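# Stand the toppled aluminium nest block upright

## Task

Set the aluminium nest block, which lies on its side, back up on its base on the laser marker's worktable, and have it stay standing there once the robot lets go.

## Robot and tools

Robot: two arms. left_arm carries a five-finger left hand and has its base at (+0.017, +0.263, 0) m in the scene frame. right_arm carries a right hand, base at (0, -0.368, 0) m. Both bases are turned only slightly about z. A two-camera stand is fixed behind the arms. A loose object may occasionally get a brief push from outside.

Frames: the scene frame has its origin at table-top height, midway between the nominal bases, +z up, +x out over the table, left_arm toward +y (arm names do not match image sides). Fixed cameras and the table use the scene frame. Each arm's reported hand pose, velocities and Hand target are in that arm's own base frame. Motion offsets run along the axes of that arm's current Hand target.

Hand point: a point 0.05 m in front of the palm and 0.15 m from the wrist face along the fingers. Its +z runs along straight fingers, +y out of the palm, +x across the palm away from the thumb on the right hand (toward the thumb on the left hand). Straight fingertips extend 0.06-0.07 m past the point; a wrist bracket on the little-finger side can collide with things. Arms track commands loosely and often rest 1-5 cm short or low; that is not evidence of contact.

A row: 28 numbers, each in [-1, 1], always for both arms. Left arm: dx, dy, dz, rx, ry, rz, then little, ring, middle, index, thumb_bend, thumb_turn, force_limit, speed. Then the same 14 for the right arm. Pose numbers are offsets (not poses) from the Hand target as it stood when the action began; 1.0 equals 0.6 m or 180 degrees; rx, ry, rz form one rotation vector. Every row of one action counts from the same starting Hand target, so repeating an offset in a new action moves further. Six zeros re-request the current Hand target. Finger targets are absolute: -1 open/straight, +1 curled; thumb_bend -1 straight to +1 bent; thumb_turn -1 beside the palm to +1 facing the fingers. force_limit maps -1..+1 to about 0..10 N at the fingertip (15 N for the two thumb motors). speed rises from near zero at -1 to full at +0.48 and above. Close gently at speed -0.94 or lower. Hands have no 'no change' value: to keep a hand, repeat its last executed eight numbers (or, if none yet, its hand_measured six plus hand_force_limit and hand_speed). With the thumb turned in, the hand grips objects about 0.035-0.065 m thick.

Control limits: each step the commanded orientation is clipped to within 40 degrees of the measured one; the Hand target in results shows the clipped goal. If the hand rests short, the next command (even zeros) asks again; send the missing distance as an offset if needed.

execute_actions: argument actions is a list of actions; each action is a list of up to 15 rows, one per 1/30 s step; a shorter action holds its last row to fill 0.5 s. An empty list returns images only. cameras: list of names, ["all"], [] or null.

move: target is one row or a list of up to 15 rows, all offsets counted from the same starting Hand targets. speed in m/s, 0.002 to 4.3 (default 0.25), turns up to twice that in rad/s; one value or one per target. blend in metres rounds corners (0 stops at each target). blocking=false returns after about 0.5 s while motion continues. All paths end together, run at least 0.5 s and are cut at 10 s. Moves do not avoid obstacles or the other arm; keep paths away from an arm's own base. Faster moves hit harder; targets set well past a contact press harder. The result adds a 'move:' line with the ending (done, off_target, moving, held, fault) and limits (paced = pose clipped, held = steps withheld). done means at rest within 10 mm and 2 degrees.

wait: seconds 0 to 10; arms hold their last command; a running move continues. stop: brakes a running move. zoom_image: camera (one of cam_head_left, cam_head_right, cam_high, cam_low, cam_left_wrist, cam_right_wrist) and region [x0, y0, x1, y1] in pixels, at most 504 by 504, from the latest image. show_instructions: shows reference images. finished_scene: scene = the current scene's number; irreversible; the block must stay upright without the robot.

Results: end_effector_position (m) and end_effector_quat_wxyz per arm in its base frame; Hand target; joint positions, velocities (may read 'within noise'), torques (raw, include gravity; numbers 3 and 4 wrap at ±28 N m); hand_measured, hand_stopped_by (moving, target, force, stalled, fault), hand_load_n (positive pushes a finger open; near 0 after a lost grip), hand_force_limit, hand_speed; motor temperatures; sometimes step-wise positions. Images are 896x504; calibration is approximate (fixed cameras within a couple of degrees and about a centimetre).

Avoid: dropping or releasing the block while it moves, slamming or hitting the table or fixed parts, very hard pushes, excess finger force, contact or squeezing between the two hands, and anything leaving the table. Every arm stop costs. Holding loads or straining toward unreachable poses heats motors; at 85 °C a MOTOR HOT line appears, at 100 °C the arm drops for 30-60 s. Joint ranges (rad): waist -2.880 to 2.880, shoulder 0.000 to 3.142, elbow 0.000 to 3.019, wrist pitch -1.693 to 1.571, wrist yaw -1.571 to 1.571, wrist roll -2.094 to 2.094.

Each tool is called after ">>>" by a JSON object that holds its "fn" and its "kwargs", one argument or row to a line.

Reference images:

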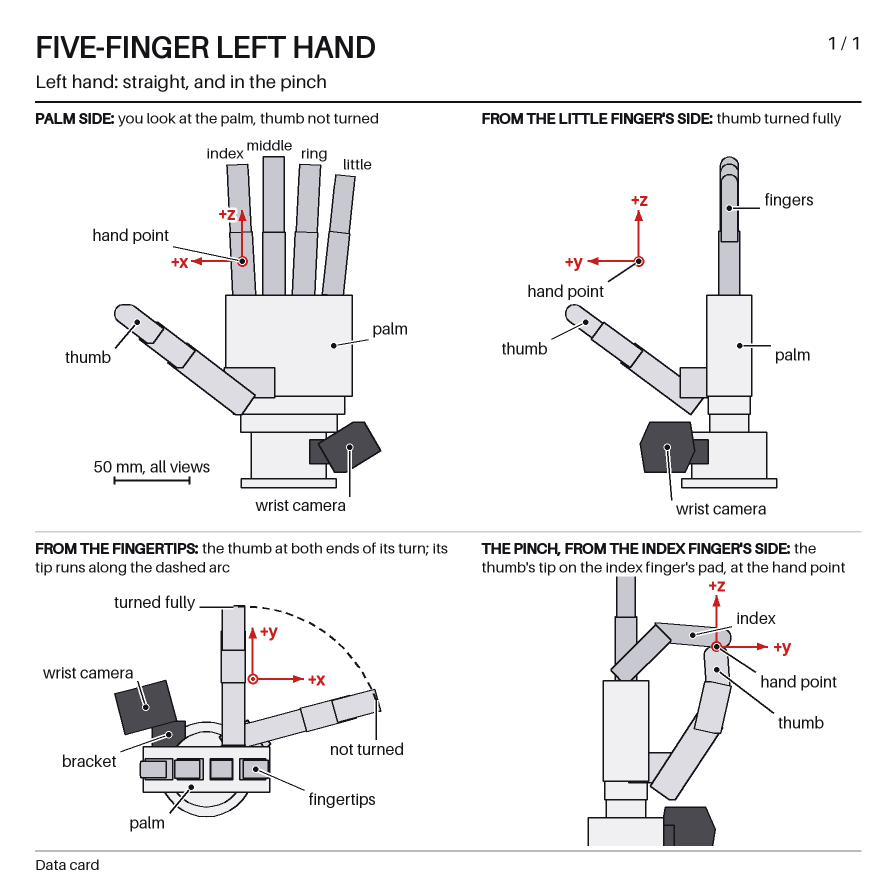

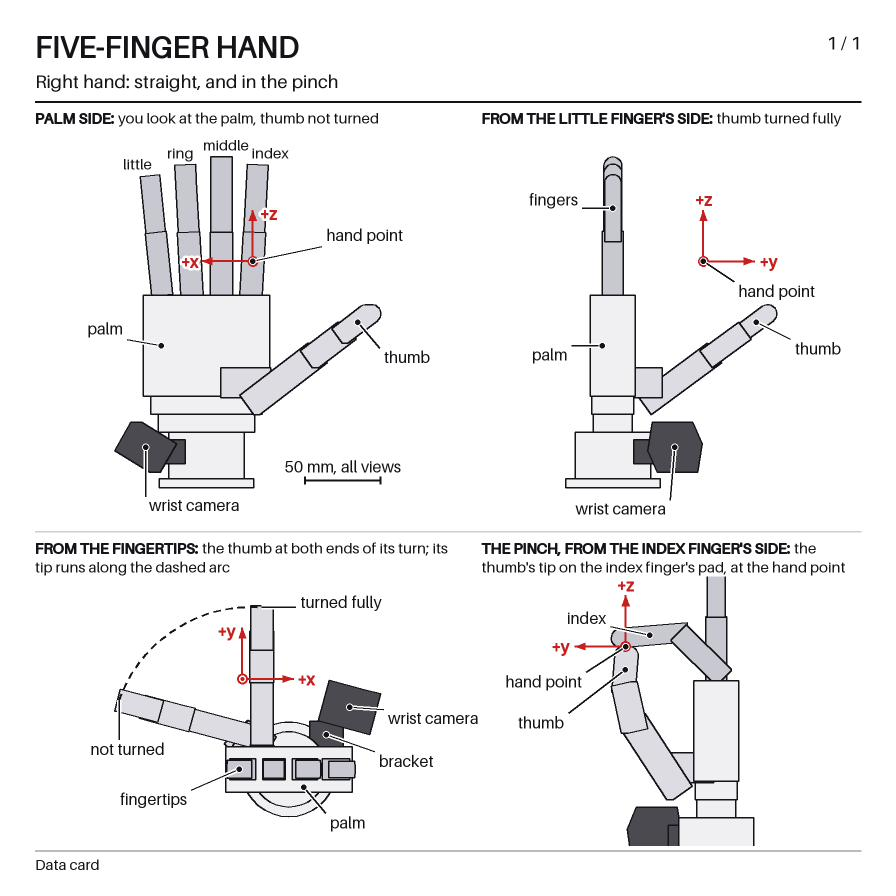

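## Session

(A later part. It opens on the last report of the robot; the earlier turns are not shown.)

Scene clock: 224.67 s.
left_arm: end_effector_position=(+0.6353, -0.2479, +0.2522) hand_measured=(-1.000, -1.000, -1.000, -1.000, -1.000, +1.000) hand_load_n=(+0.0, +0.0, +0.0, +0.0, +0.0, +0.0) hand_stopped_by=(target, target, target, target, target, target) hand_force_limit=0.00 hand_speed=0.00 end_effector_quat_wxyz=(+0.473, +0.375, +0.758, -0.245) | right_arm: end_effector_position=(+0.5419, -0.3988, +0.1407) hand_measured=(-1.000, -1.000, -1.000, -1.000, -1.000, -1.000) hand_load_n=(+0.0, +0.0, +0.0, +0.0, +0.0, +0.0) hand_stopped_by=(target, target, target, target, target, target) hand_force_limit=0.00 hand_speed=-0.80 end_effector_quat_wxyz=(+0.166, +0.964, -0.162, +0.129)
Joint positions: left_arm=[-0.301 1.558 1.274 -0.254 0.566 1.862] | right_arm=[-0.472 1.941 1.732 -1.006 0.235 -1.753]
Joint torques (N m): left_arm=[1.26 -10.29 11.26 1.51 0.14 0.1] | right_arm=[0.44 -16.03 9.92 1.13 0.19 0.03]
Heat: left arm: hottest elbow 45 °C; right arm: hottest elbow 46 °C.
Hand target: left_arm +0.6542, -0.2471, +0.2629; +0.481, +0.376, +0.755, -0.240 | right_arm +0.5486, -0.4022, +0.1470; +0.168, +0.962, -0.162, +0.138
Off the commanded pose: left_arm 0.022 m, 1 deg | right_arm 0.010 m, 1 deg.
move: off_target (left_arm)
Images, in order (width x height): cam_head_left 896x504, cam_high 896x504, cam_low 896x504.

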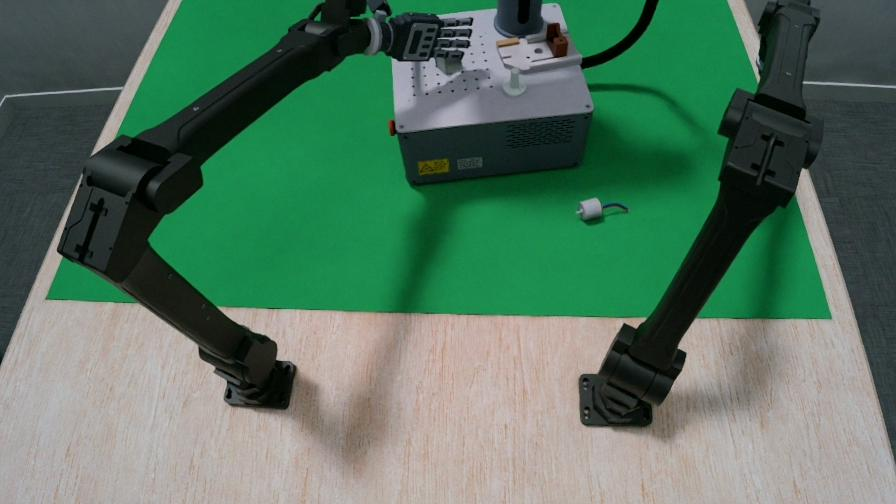

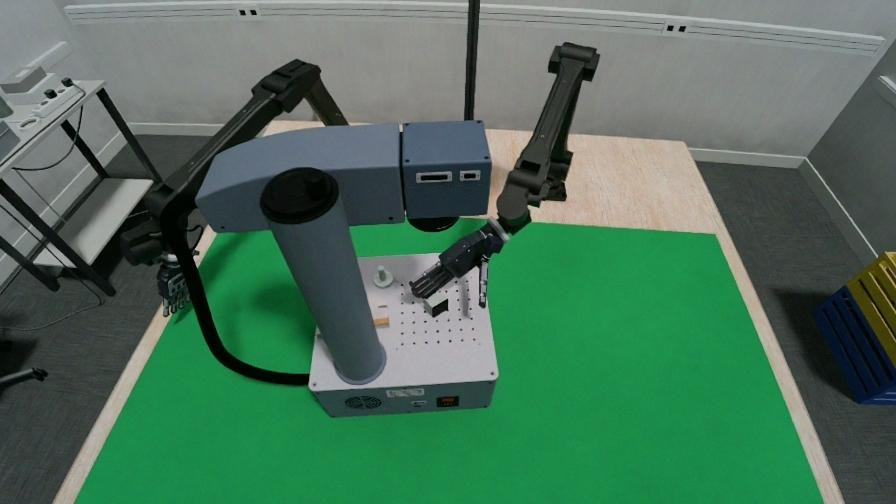

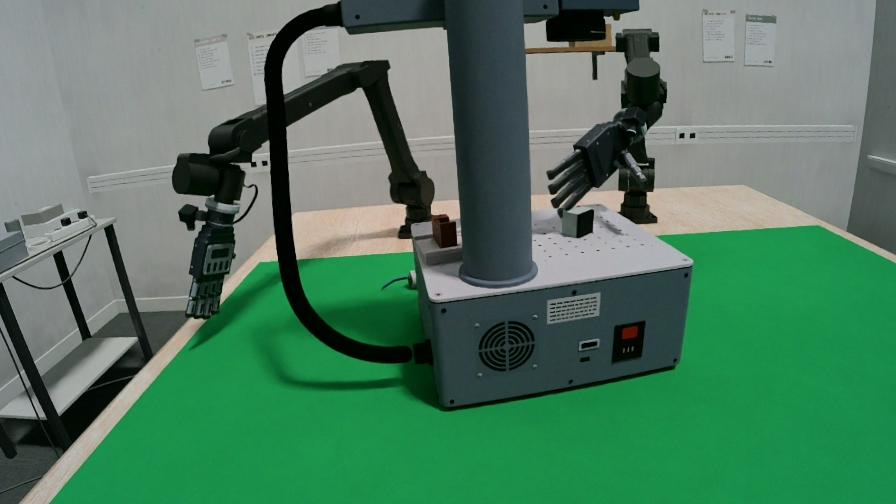

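>>> {"fn": "move", "kwargs": {
  "target": [0.012,0.0333,0.006,0,0,0,-1,-1,-1,-1,-1,1,0,0,0,0,0,0,0,0,-1,-1,-1,-1,-1,-1,0,-0.8],
  "speed": 0.06,
  "cameras": ["cam_head_left","cam_low","cam_high","cam_left_wrist"]
}}

>>> {"fn": "zoom_image", "kwargs": {
  "camera": "cam_low",
  "region": [520, 130, 660, 250]
}}

>>> {"fn": "zoom_image", "kwargs": {
  "camera": "cam_high",
  "region": [390, 230, 500, 330]
}}

Scene clock: 230.73 s.
left_arm: end_effector_position=(+0.6494, -0.2394, +0.2502) hand_measured=(-1.000, -1.000, -1.000, -1.000, -1.000, +1.000) hand_load_n=(+0.0, +0.0, +0.0, +0.0, +0.0, +0.0) hand_stopped_by=(target, target, target, target, target, target) hand_force_limit=0.00 hand_speed=0.00 end_effector_quat_wxyz=(+0.475, +0.377, +0.756, -0.248) | right_arm: end_effector_position=(+0.5419, -0.3988, +0.1407) hand_measured=(-1.000, -1.000, -1.000, -1.000, -1.000, -1.000) hand_load_n=(+0.0, +0.0, +0.0, +0.0, +0.0, +0.0) hand_stopped_by=(target, target, target, target, target, target) hand_force_limit=0.00 hand_speed=-0.80 end_effector_quat_wxyz=(+0.166, +0.964, -0.162, +0.129)
Joint positions: left_arm=[-0.275 1.587 1.3 -0.254 0.595 1.877] | right_arm=[-0.472 1.941 1.732 -1.006 0.235 -1.753]
Joint torques (N m): left_arm=[1.44 -10.11 11.17 1.32 0.06 0.2] | right_arm=[0.38 -15.97 9.91 1.1 0.19 0.03]
Heat: left arm: hottest elbow 45 °C; right arm: hottest elbow 46 °C.
Hand target: left_arm +0.6704, -0.2351, +0.2548; +0.481, +0.376, +0.755, -0.240 | right_arm +0.5486, -0.4022, +0.1470; +0.168, +0.962, -0.162, +0.138
Off the commanded pose: left_arm 0.022 m, 1 deg | right_arm 0.010 m, 1 deg.
move: off_target (left_arm)
camera_calibration:
cam_left_wrist: T_world_to_cam=[[-0.825662, -0.517171, -0.225425, 0.473138], [-0.334801, 0.770776, -0.542046, 0.535831], [0.454082, -0.372074, -0.80955, -0.0676546], [0, 0, 0, 1]] pos_world=[0.60077, -0.193484, 0.342332]
Images, in order (width x height): cam_head_left 896x504, cam_high 896x504, cam_low 896x504, cam_left_wrist 896x504.

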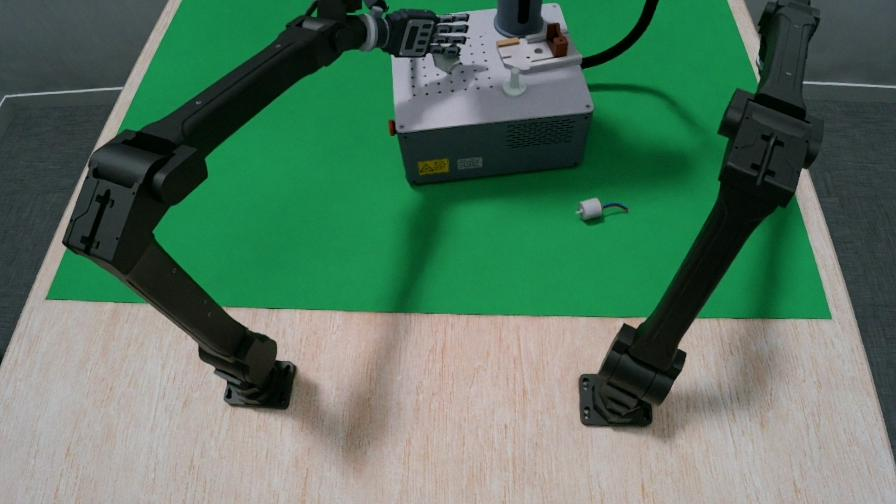

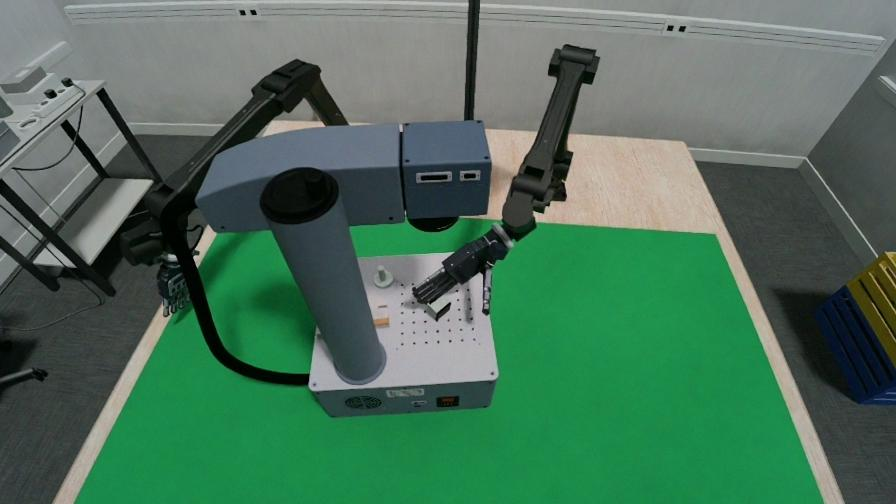

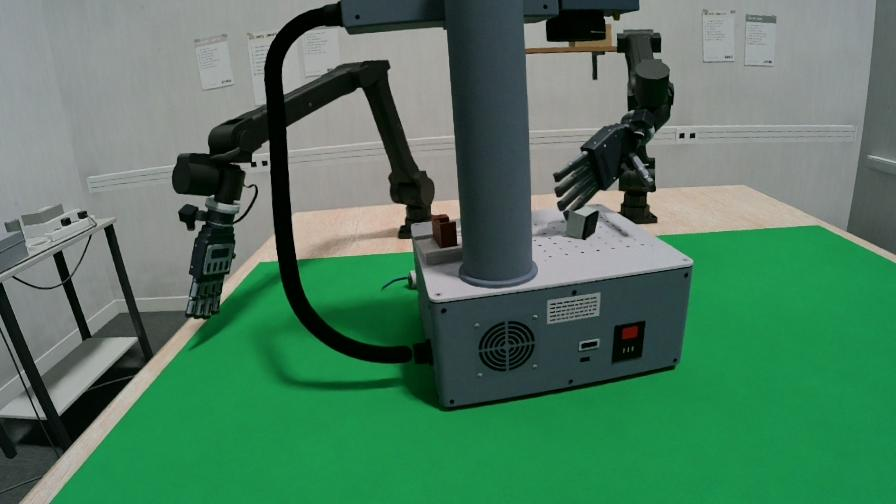

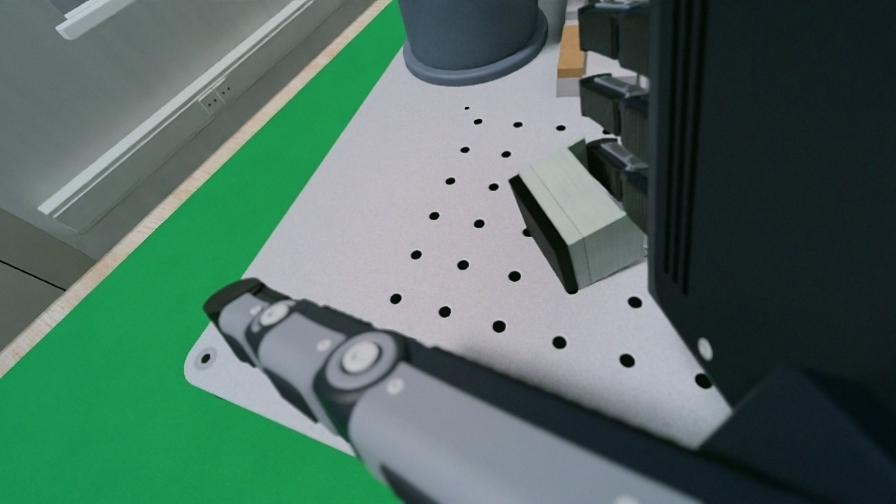

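Scaled by 3.600.

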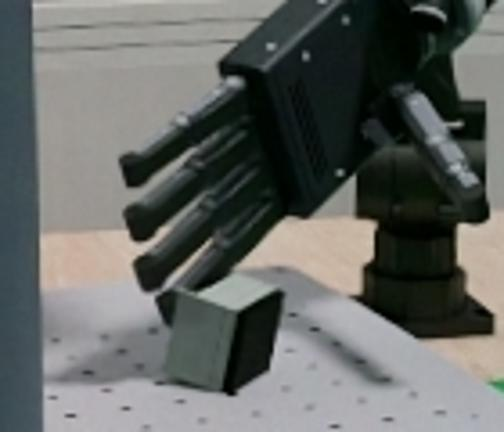

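Scaled by 4.582.

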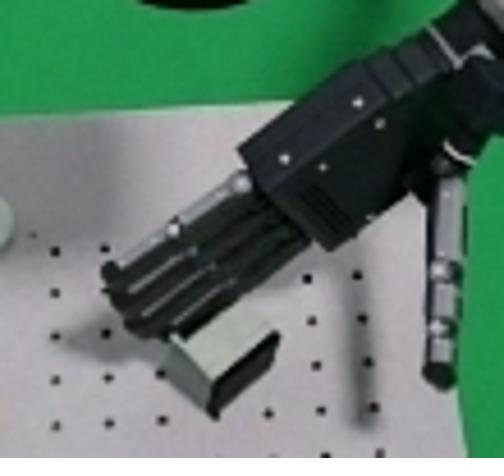

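>>> {"fn": "move", "kwargs": {
  "target": [0,0.035,0,0,0,0,-1,-1,-1,-1,-1,1,0,0,0,0,0,0,0,0,-1,-1,-1,-1,-1,-1,0,-0.8],
  "speed": 0.05,
  "cameras": ["cam_head_left","cam_low","cam_high","cam_left_wrist"]
}}

>>> {"fn": "zoom_image", "kwargs": {
  "camera": "cam_low",
  "region": [520, 130, 660, 250]
}}

Scene clock: 234.70 s.
left_arm: end_effector_position=(+0.6699, -0.2229, +0.2551) hand_measured=(-1.000, -1.000, -1.000, -1.000, -1.000, +1.000) hand_load_n=(+0.0, +0.0, +0.0, +0.0, +0.0, +0.5) hand_stopped_by=(target, target, target, target, target, target) hand_force_limit=0.00 hand_speed=0.00 end_effector_quat_wxyz=(+0.480, +0.375, +0.754, -0.245) | right_arm: end_effector_position=(+0.5419, -0.3988, +0.1407) hand_measured=(-1.000, -1.000, -1.000, -1.000, -1.000, -1.000) hand_load_n=(+0.0, +0.0, +0.0, +0.0, +0.0, +0.0) hand_stopped_by=(target, target, target, target, target, target) hand_force_limit=0.00 hand_speed=-0.80 end_effector_quat_wxyz=(+0.166, +0.964, -0.162, +0.129)
Joint positions: left_arm=[-0.238 1.62 1.349 -0.27 0.62 1.898] | right_arm=[-0.472 1.941 1.732 -1.006 0.235 -1.753]
Joint torques (N m): left_arm=[-0.03 -10.64 10.91 1.24 0.06 0.08] | right_arm=[0.38 -16.03 9.91 1.11 0.19 0.03]
Heat: left arm: hottest elbow 45 °C; right arm: hottest elbow 46 °C.
Hand target: left_arm +0.6870, -0.2226, +0.2548; +0.481, +0.376, +0.755, -0.240 | right_arm +0.5486, -0.4022, +0.1470; +0.168, +0.962, -0.162, +0.138
Off the commanded pose: left_arm 0.017 m, 1 deg | right_arm 0.010 m, 1 deg.
move: off_target (left_arm)
camera_calibration:
cam_left_wrist: T_world_to_cam=[[-0.819635, -0.523089, -0.233617, 0.496371], [-0.334025, 0.767654, -0.546933, 0.532654], [0.465431, -0.370251, -0.80392, -0.0754326], [0, 0, 0, 1]] pos_world=[0.619871, -0.177177, 0.346645]
Images, in order (width x height): cam_head_left 896x504, cam_high 896x504, cam_low 896x504, cam_left_wrist 896x504.

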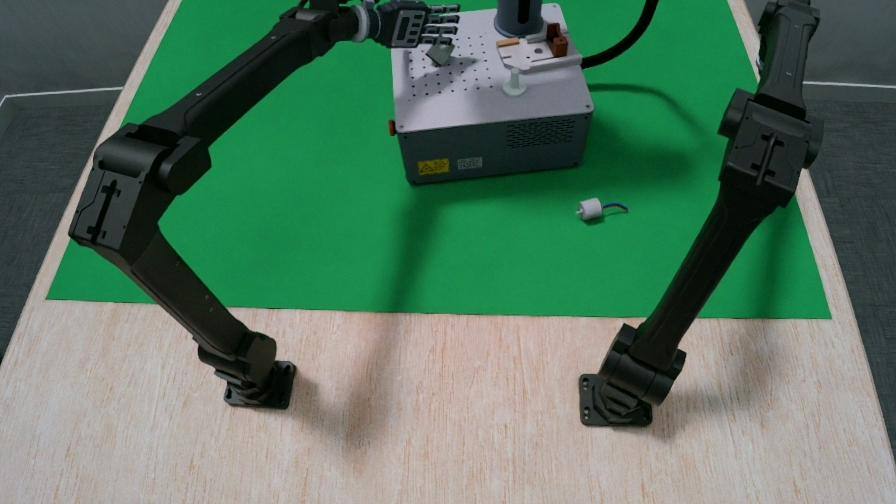

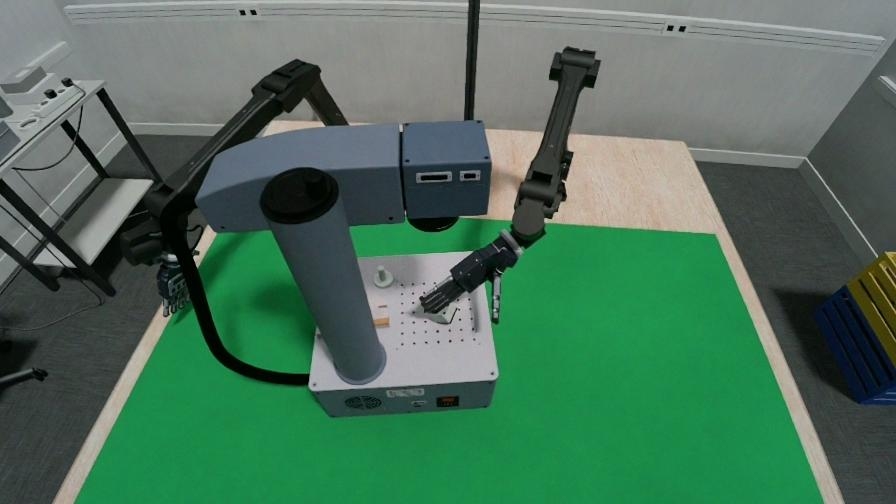

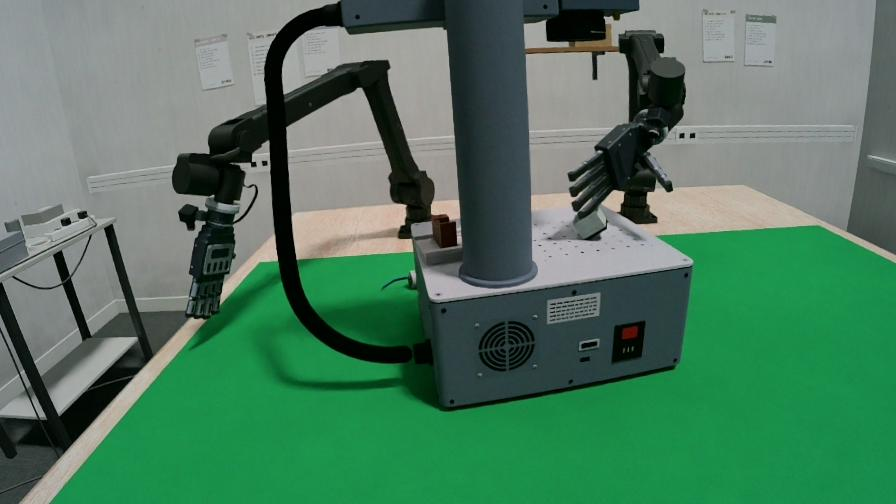

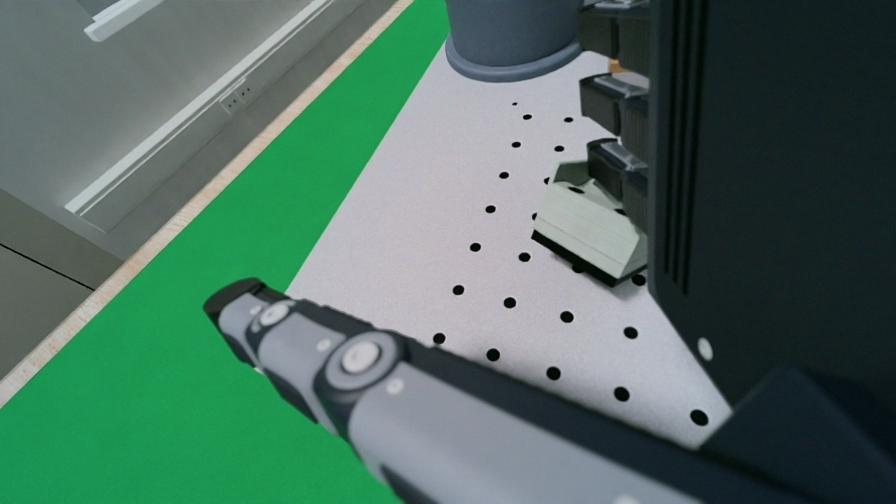

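Scaled by 3.600.

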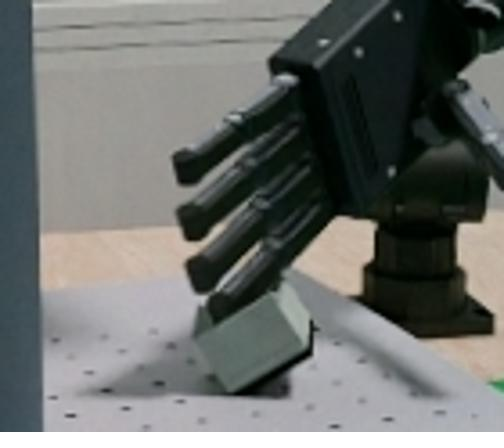

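>>> {"fn": "move", "kwargs": {
  "target": [0,0.03,0,0,0,0,-1,-1,-1,-1,-1,1,0,0,0,0,0,0,0,0,-1,-1,-1,-1,-1,-1,0,-0.8],
  "speed": 0.05,
  "cameras": ["cam_head_left","cam_low","cam_high","cam_left_wrist"]
}}

>>> {"fn": "zoom_image", "kwargs": {
  "camera": "cam_low",
  "region": [520, 130, 660, 250]
}}

Scene clock: 241.27 s.
left_arm: end_effector_position=(+0.6846, -0.2111, +0.2522) hand_measured=(-1.000, -1.000, -1.000, -1.000, -1.000, +1.000) hand_load_n=(+0.0, +0.0, +0.0, +0.0, +0.0, +0.0) hand_stopped_by=(target, target, target, target, target, target) hand_force_limit=0.00 hand_speed=0.00 end_effector_quat_wxyz=(+0.479, +0.374, +0.756, -0.243) | right_arm: end_effector_position=(+0.5419, -0.3988, +0.1407) hand_measured=(-1.000, -1.000, -1.000, -1.000, -1.000, -1.000) hand_load_n=(+0.0, +0.5, +0.0, +0.0, +0.0, +0.0) hand_stopped_by=(target, target, target, target, target, target) hand_force_limit=0.00 hand_speed=-0.80 end_effector_quat_wxyz=(+0.166, +0.964, -0.162, +0.129)
Joint positions: left_arm=[-0.212 1.652 1.386 -0.288 0.638 1.914] | right_arm=[-0.472 1.941 1.732 -1.006 0.235 -1.753]
Joint torques (N m): left_arm=[0.44 -12.04 11.08 1.03 0.2 0.11] | right_arm=[0.44 -15.97 9.91 1.11 0.19 0.03]
Heat: left arm: hottest elbow 45 °C; right arm: hottest elbow 46 °C.
Hand target: left_arm +0.7014, -0.2117, +0.2547; +0.481, +0.376, +0.755, -0.240 | right_arm +0.5486, -0.4022, +0.1470; +0.168, +0.962, -0.162, +0.138
Off the commanded pose: left_arm 0.017 m, 1 deg | right_arm 0.010 m, 1 deg.
move: off_target (left_arm)
camera_calibration:
cam_left_wrist: T_world_to_cam=[[-0.818415, -0.525601, -0.23225, 0.512301], [-0.338854, 0.76786, -0.543662, 0.529479], [0.464085, -0.366243, -0.80653, -0.077737], [0, 0, 0, 1]] pos_world=[0.634767, -0.16577, 0.344142]
Images, in order (width x height): cam_head_left 896x504, cam_high 896x504, cam_low 896x504, cam_left_wrist 896x504.

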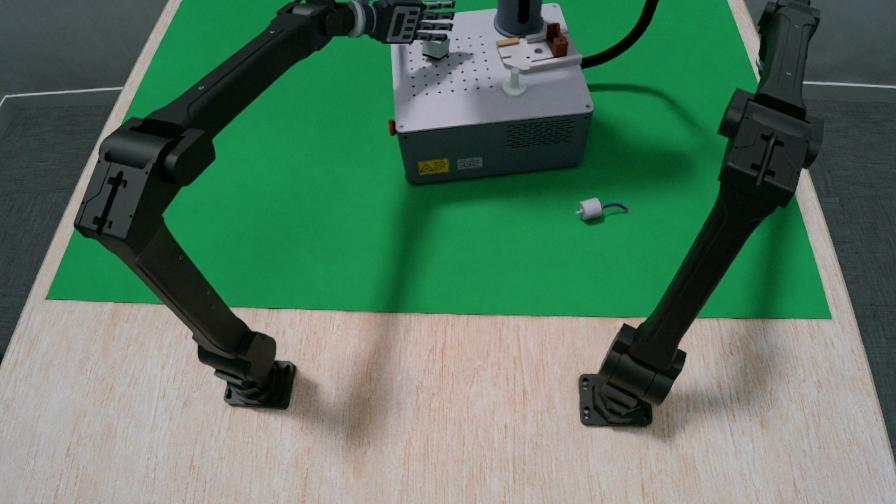

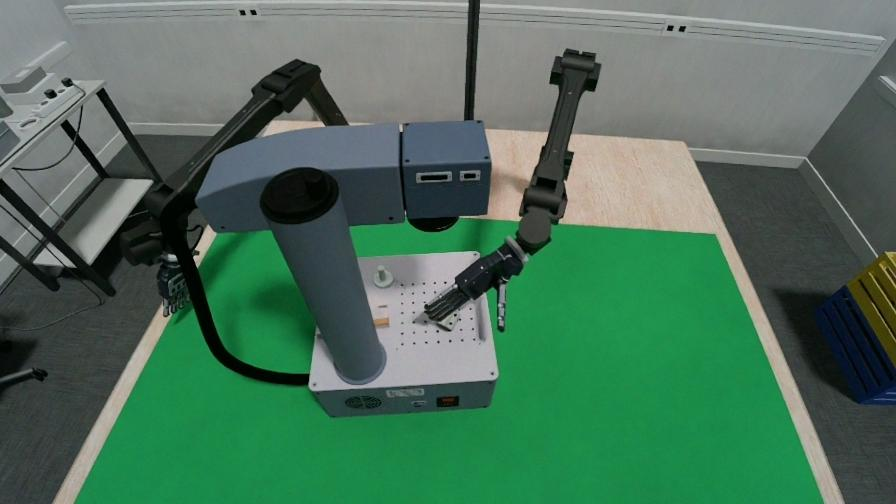

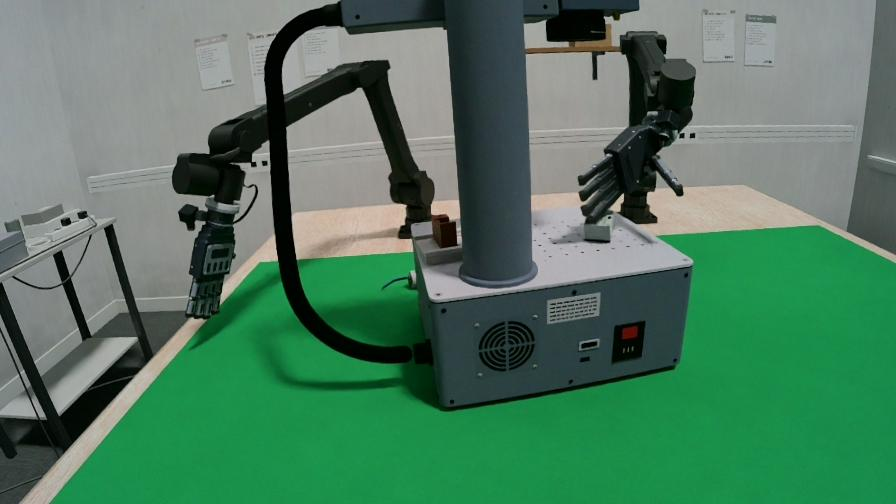

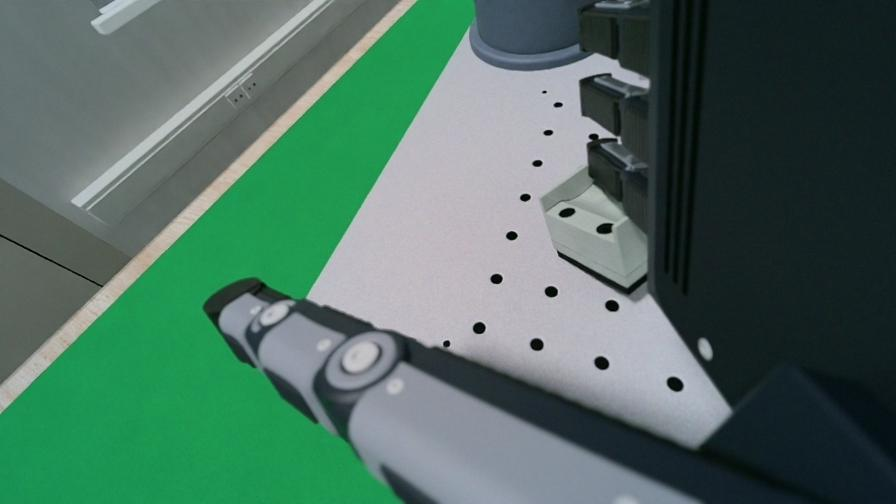

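Scaled by 3.600.

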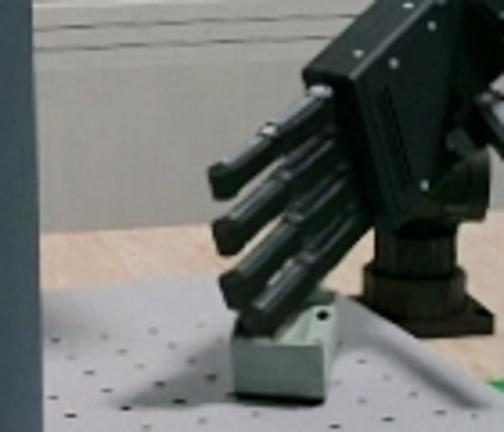

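>>> {"fn": "move", "kwargs": {
  "target": [-0.1208,0,-0.0563,0,0,0,-1,-1,-1,-1,-1,1,0,0,0,0,0,0,0,0,-1,-1,-1,-1,-1,-1,0,-0.8],
  "speed": 0.12,
  "cameras": ["all"]
}}

>>> {"fn": "zoom_image", "kwargs": {
  "camera": "cam_low",
  "region": [520, 130, 660, 250]
}}

Scene clock: 246.17 s.
left_arm: end_effector_position=(+0.6905, -0.2124, +0.3078) hand_measured=(-1.000, -1.000, -1.000, -1.000, -1.000, +1.000) hand_load_n=(+0.0, +0.0, +0.0, +0.0, +0.0, +0.0) hand_stopped_by=(target, target, target, target, target, target) hand_force_limit=0.00 hand_speed=0.00 end_effector_quat_wxyz=(+0.464, +0.372, +0.765, -0.247) | right_arm: end_effector_position=(+0.5419, -0.3988, +0.1407) hand_measured=(-1.000, -1.000, -1.000, -1.000, -1.000, -1.000) hand_load_n=(+0.0, +0.0, +0.0, +0.0, +0.0, +0.0) hand_stopped_by=(target, target, target, target, target, target) hand_force_limit=0.00 hand_speed=-0.80 end_effector_quat_wxyz=(+0.166, +0.964, -0.162, +0.129)
Joint positions: left_arm=[-0.212 1.652 1.556 -0.495 0.638 1.915] | right_arm=[-0.472 1.941 1.732 -1.006 0.235 -1.753]
Joint torques (N m): left_arm=[-0.03 -13.98 11.37 1.33 0.16 0.17] | right_arm=[0.44 -16.03 9.91 1.11 0.2 0.03]
Heat: left arm: hottest elbow 45 °C; right arm: hottest elbow 46 °C.
Hand target: left_arm +0.7015, -0.2117, +0.3347; +0.481, +0.376, +0.755, -0.240 | right_arm +0.5486, -0.4022, +0.1470; +0.168, +0.962, -0.162, +0.138
Off the commanded pose: left_arm 0.029 m, 2 deg | right_arm 0.010 m, 1 deg.
move: off_target (left_arm)
camera_calibration:
cam_left_wrist: T_world_to_cam=[[-0.826485, -0.523271, -0.207628, 0.52783], [-0.357276, 0.772566, -0.524877, 0.570522], [0.435059, -0.359622, -0.825467, -0.0088948], [0, 0, 0, 1]] pos_world=[0.643947, -0.167766, 0.401703]

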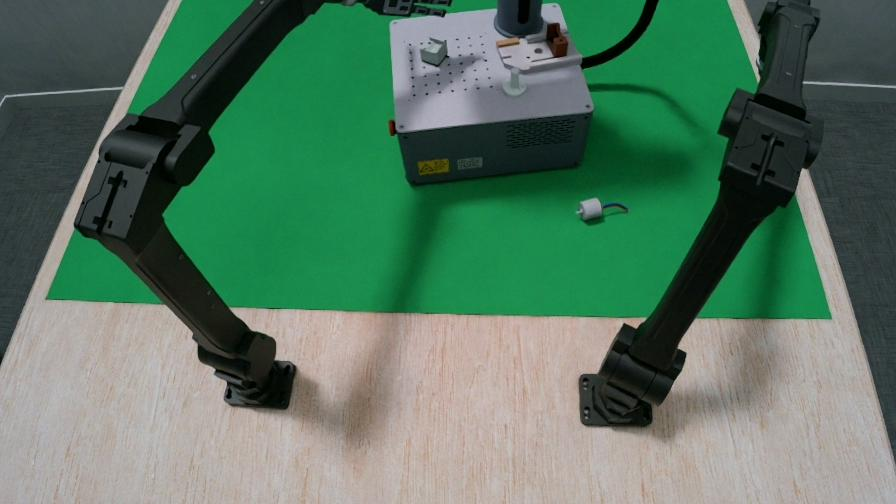

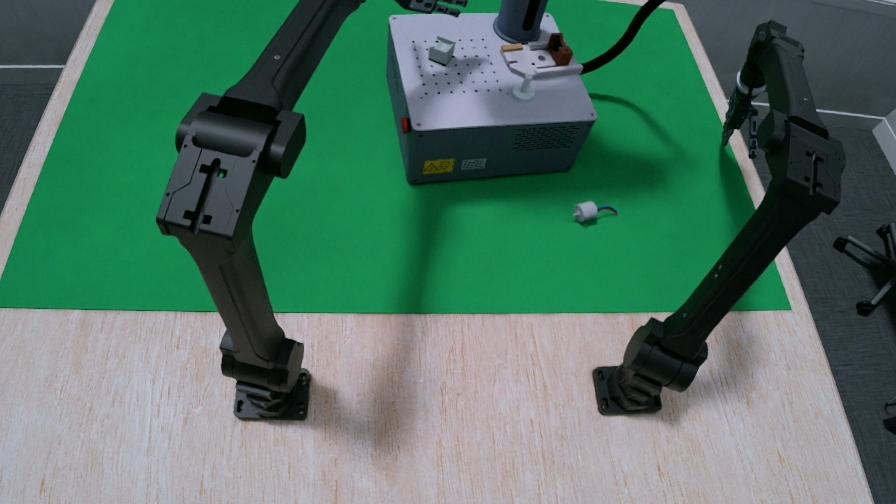

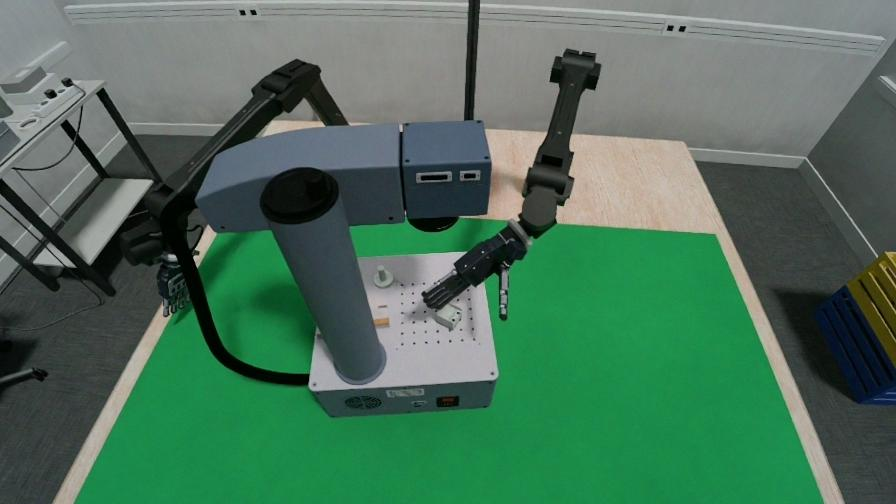

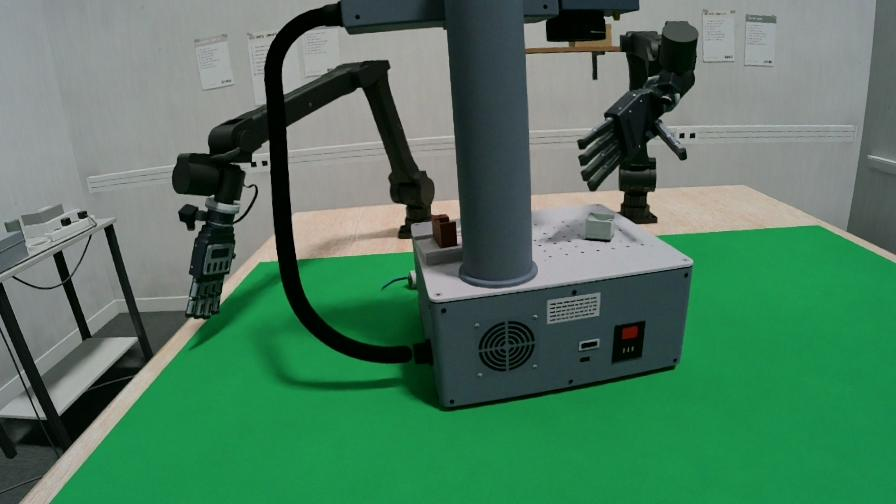

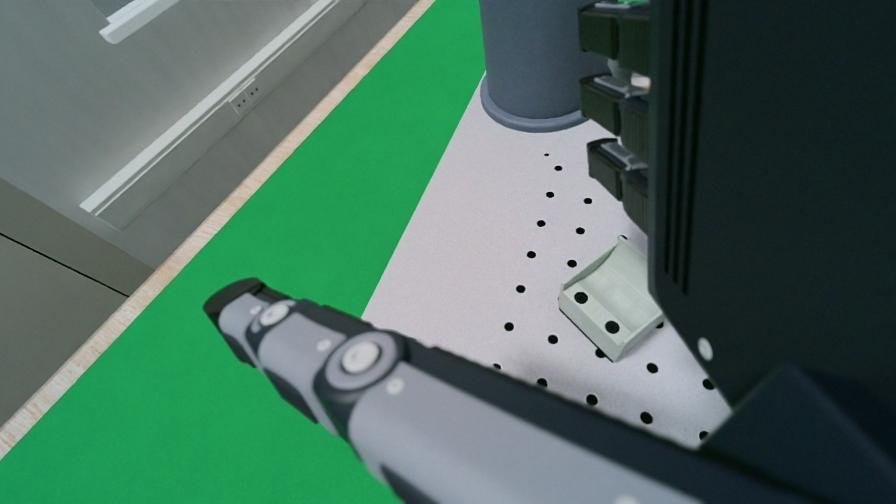

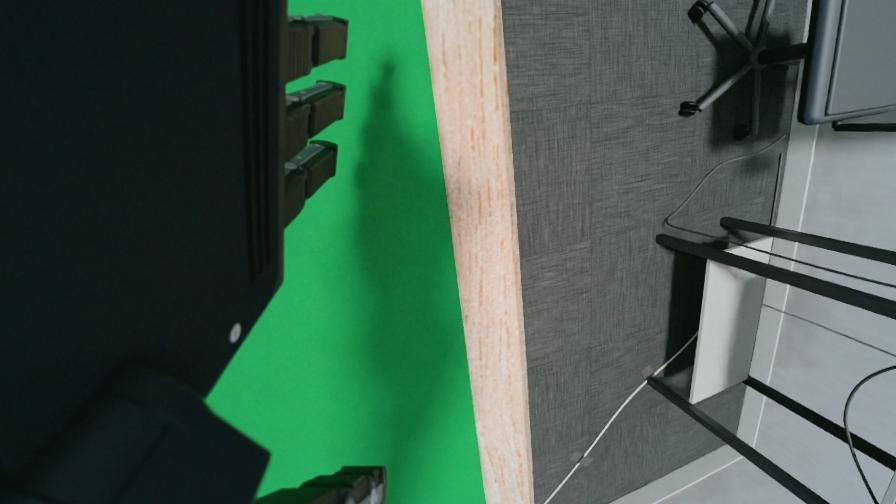

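Scaled by 3.600.

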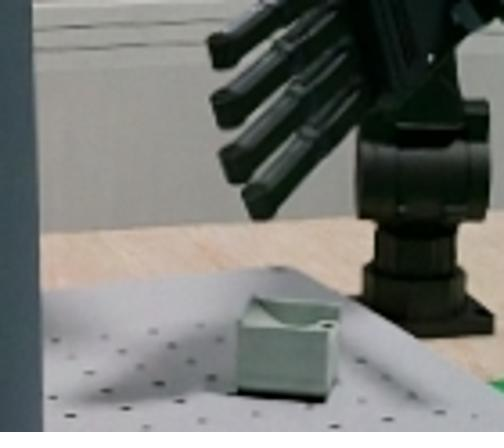

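>>> {"fn": "finished_scene", "kwargs": {
  "scene": 1
}}

The scene is finished: the task was done.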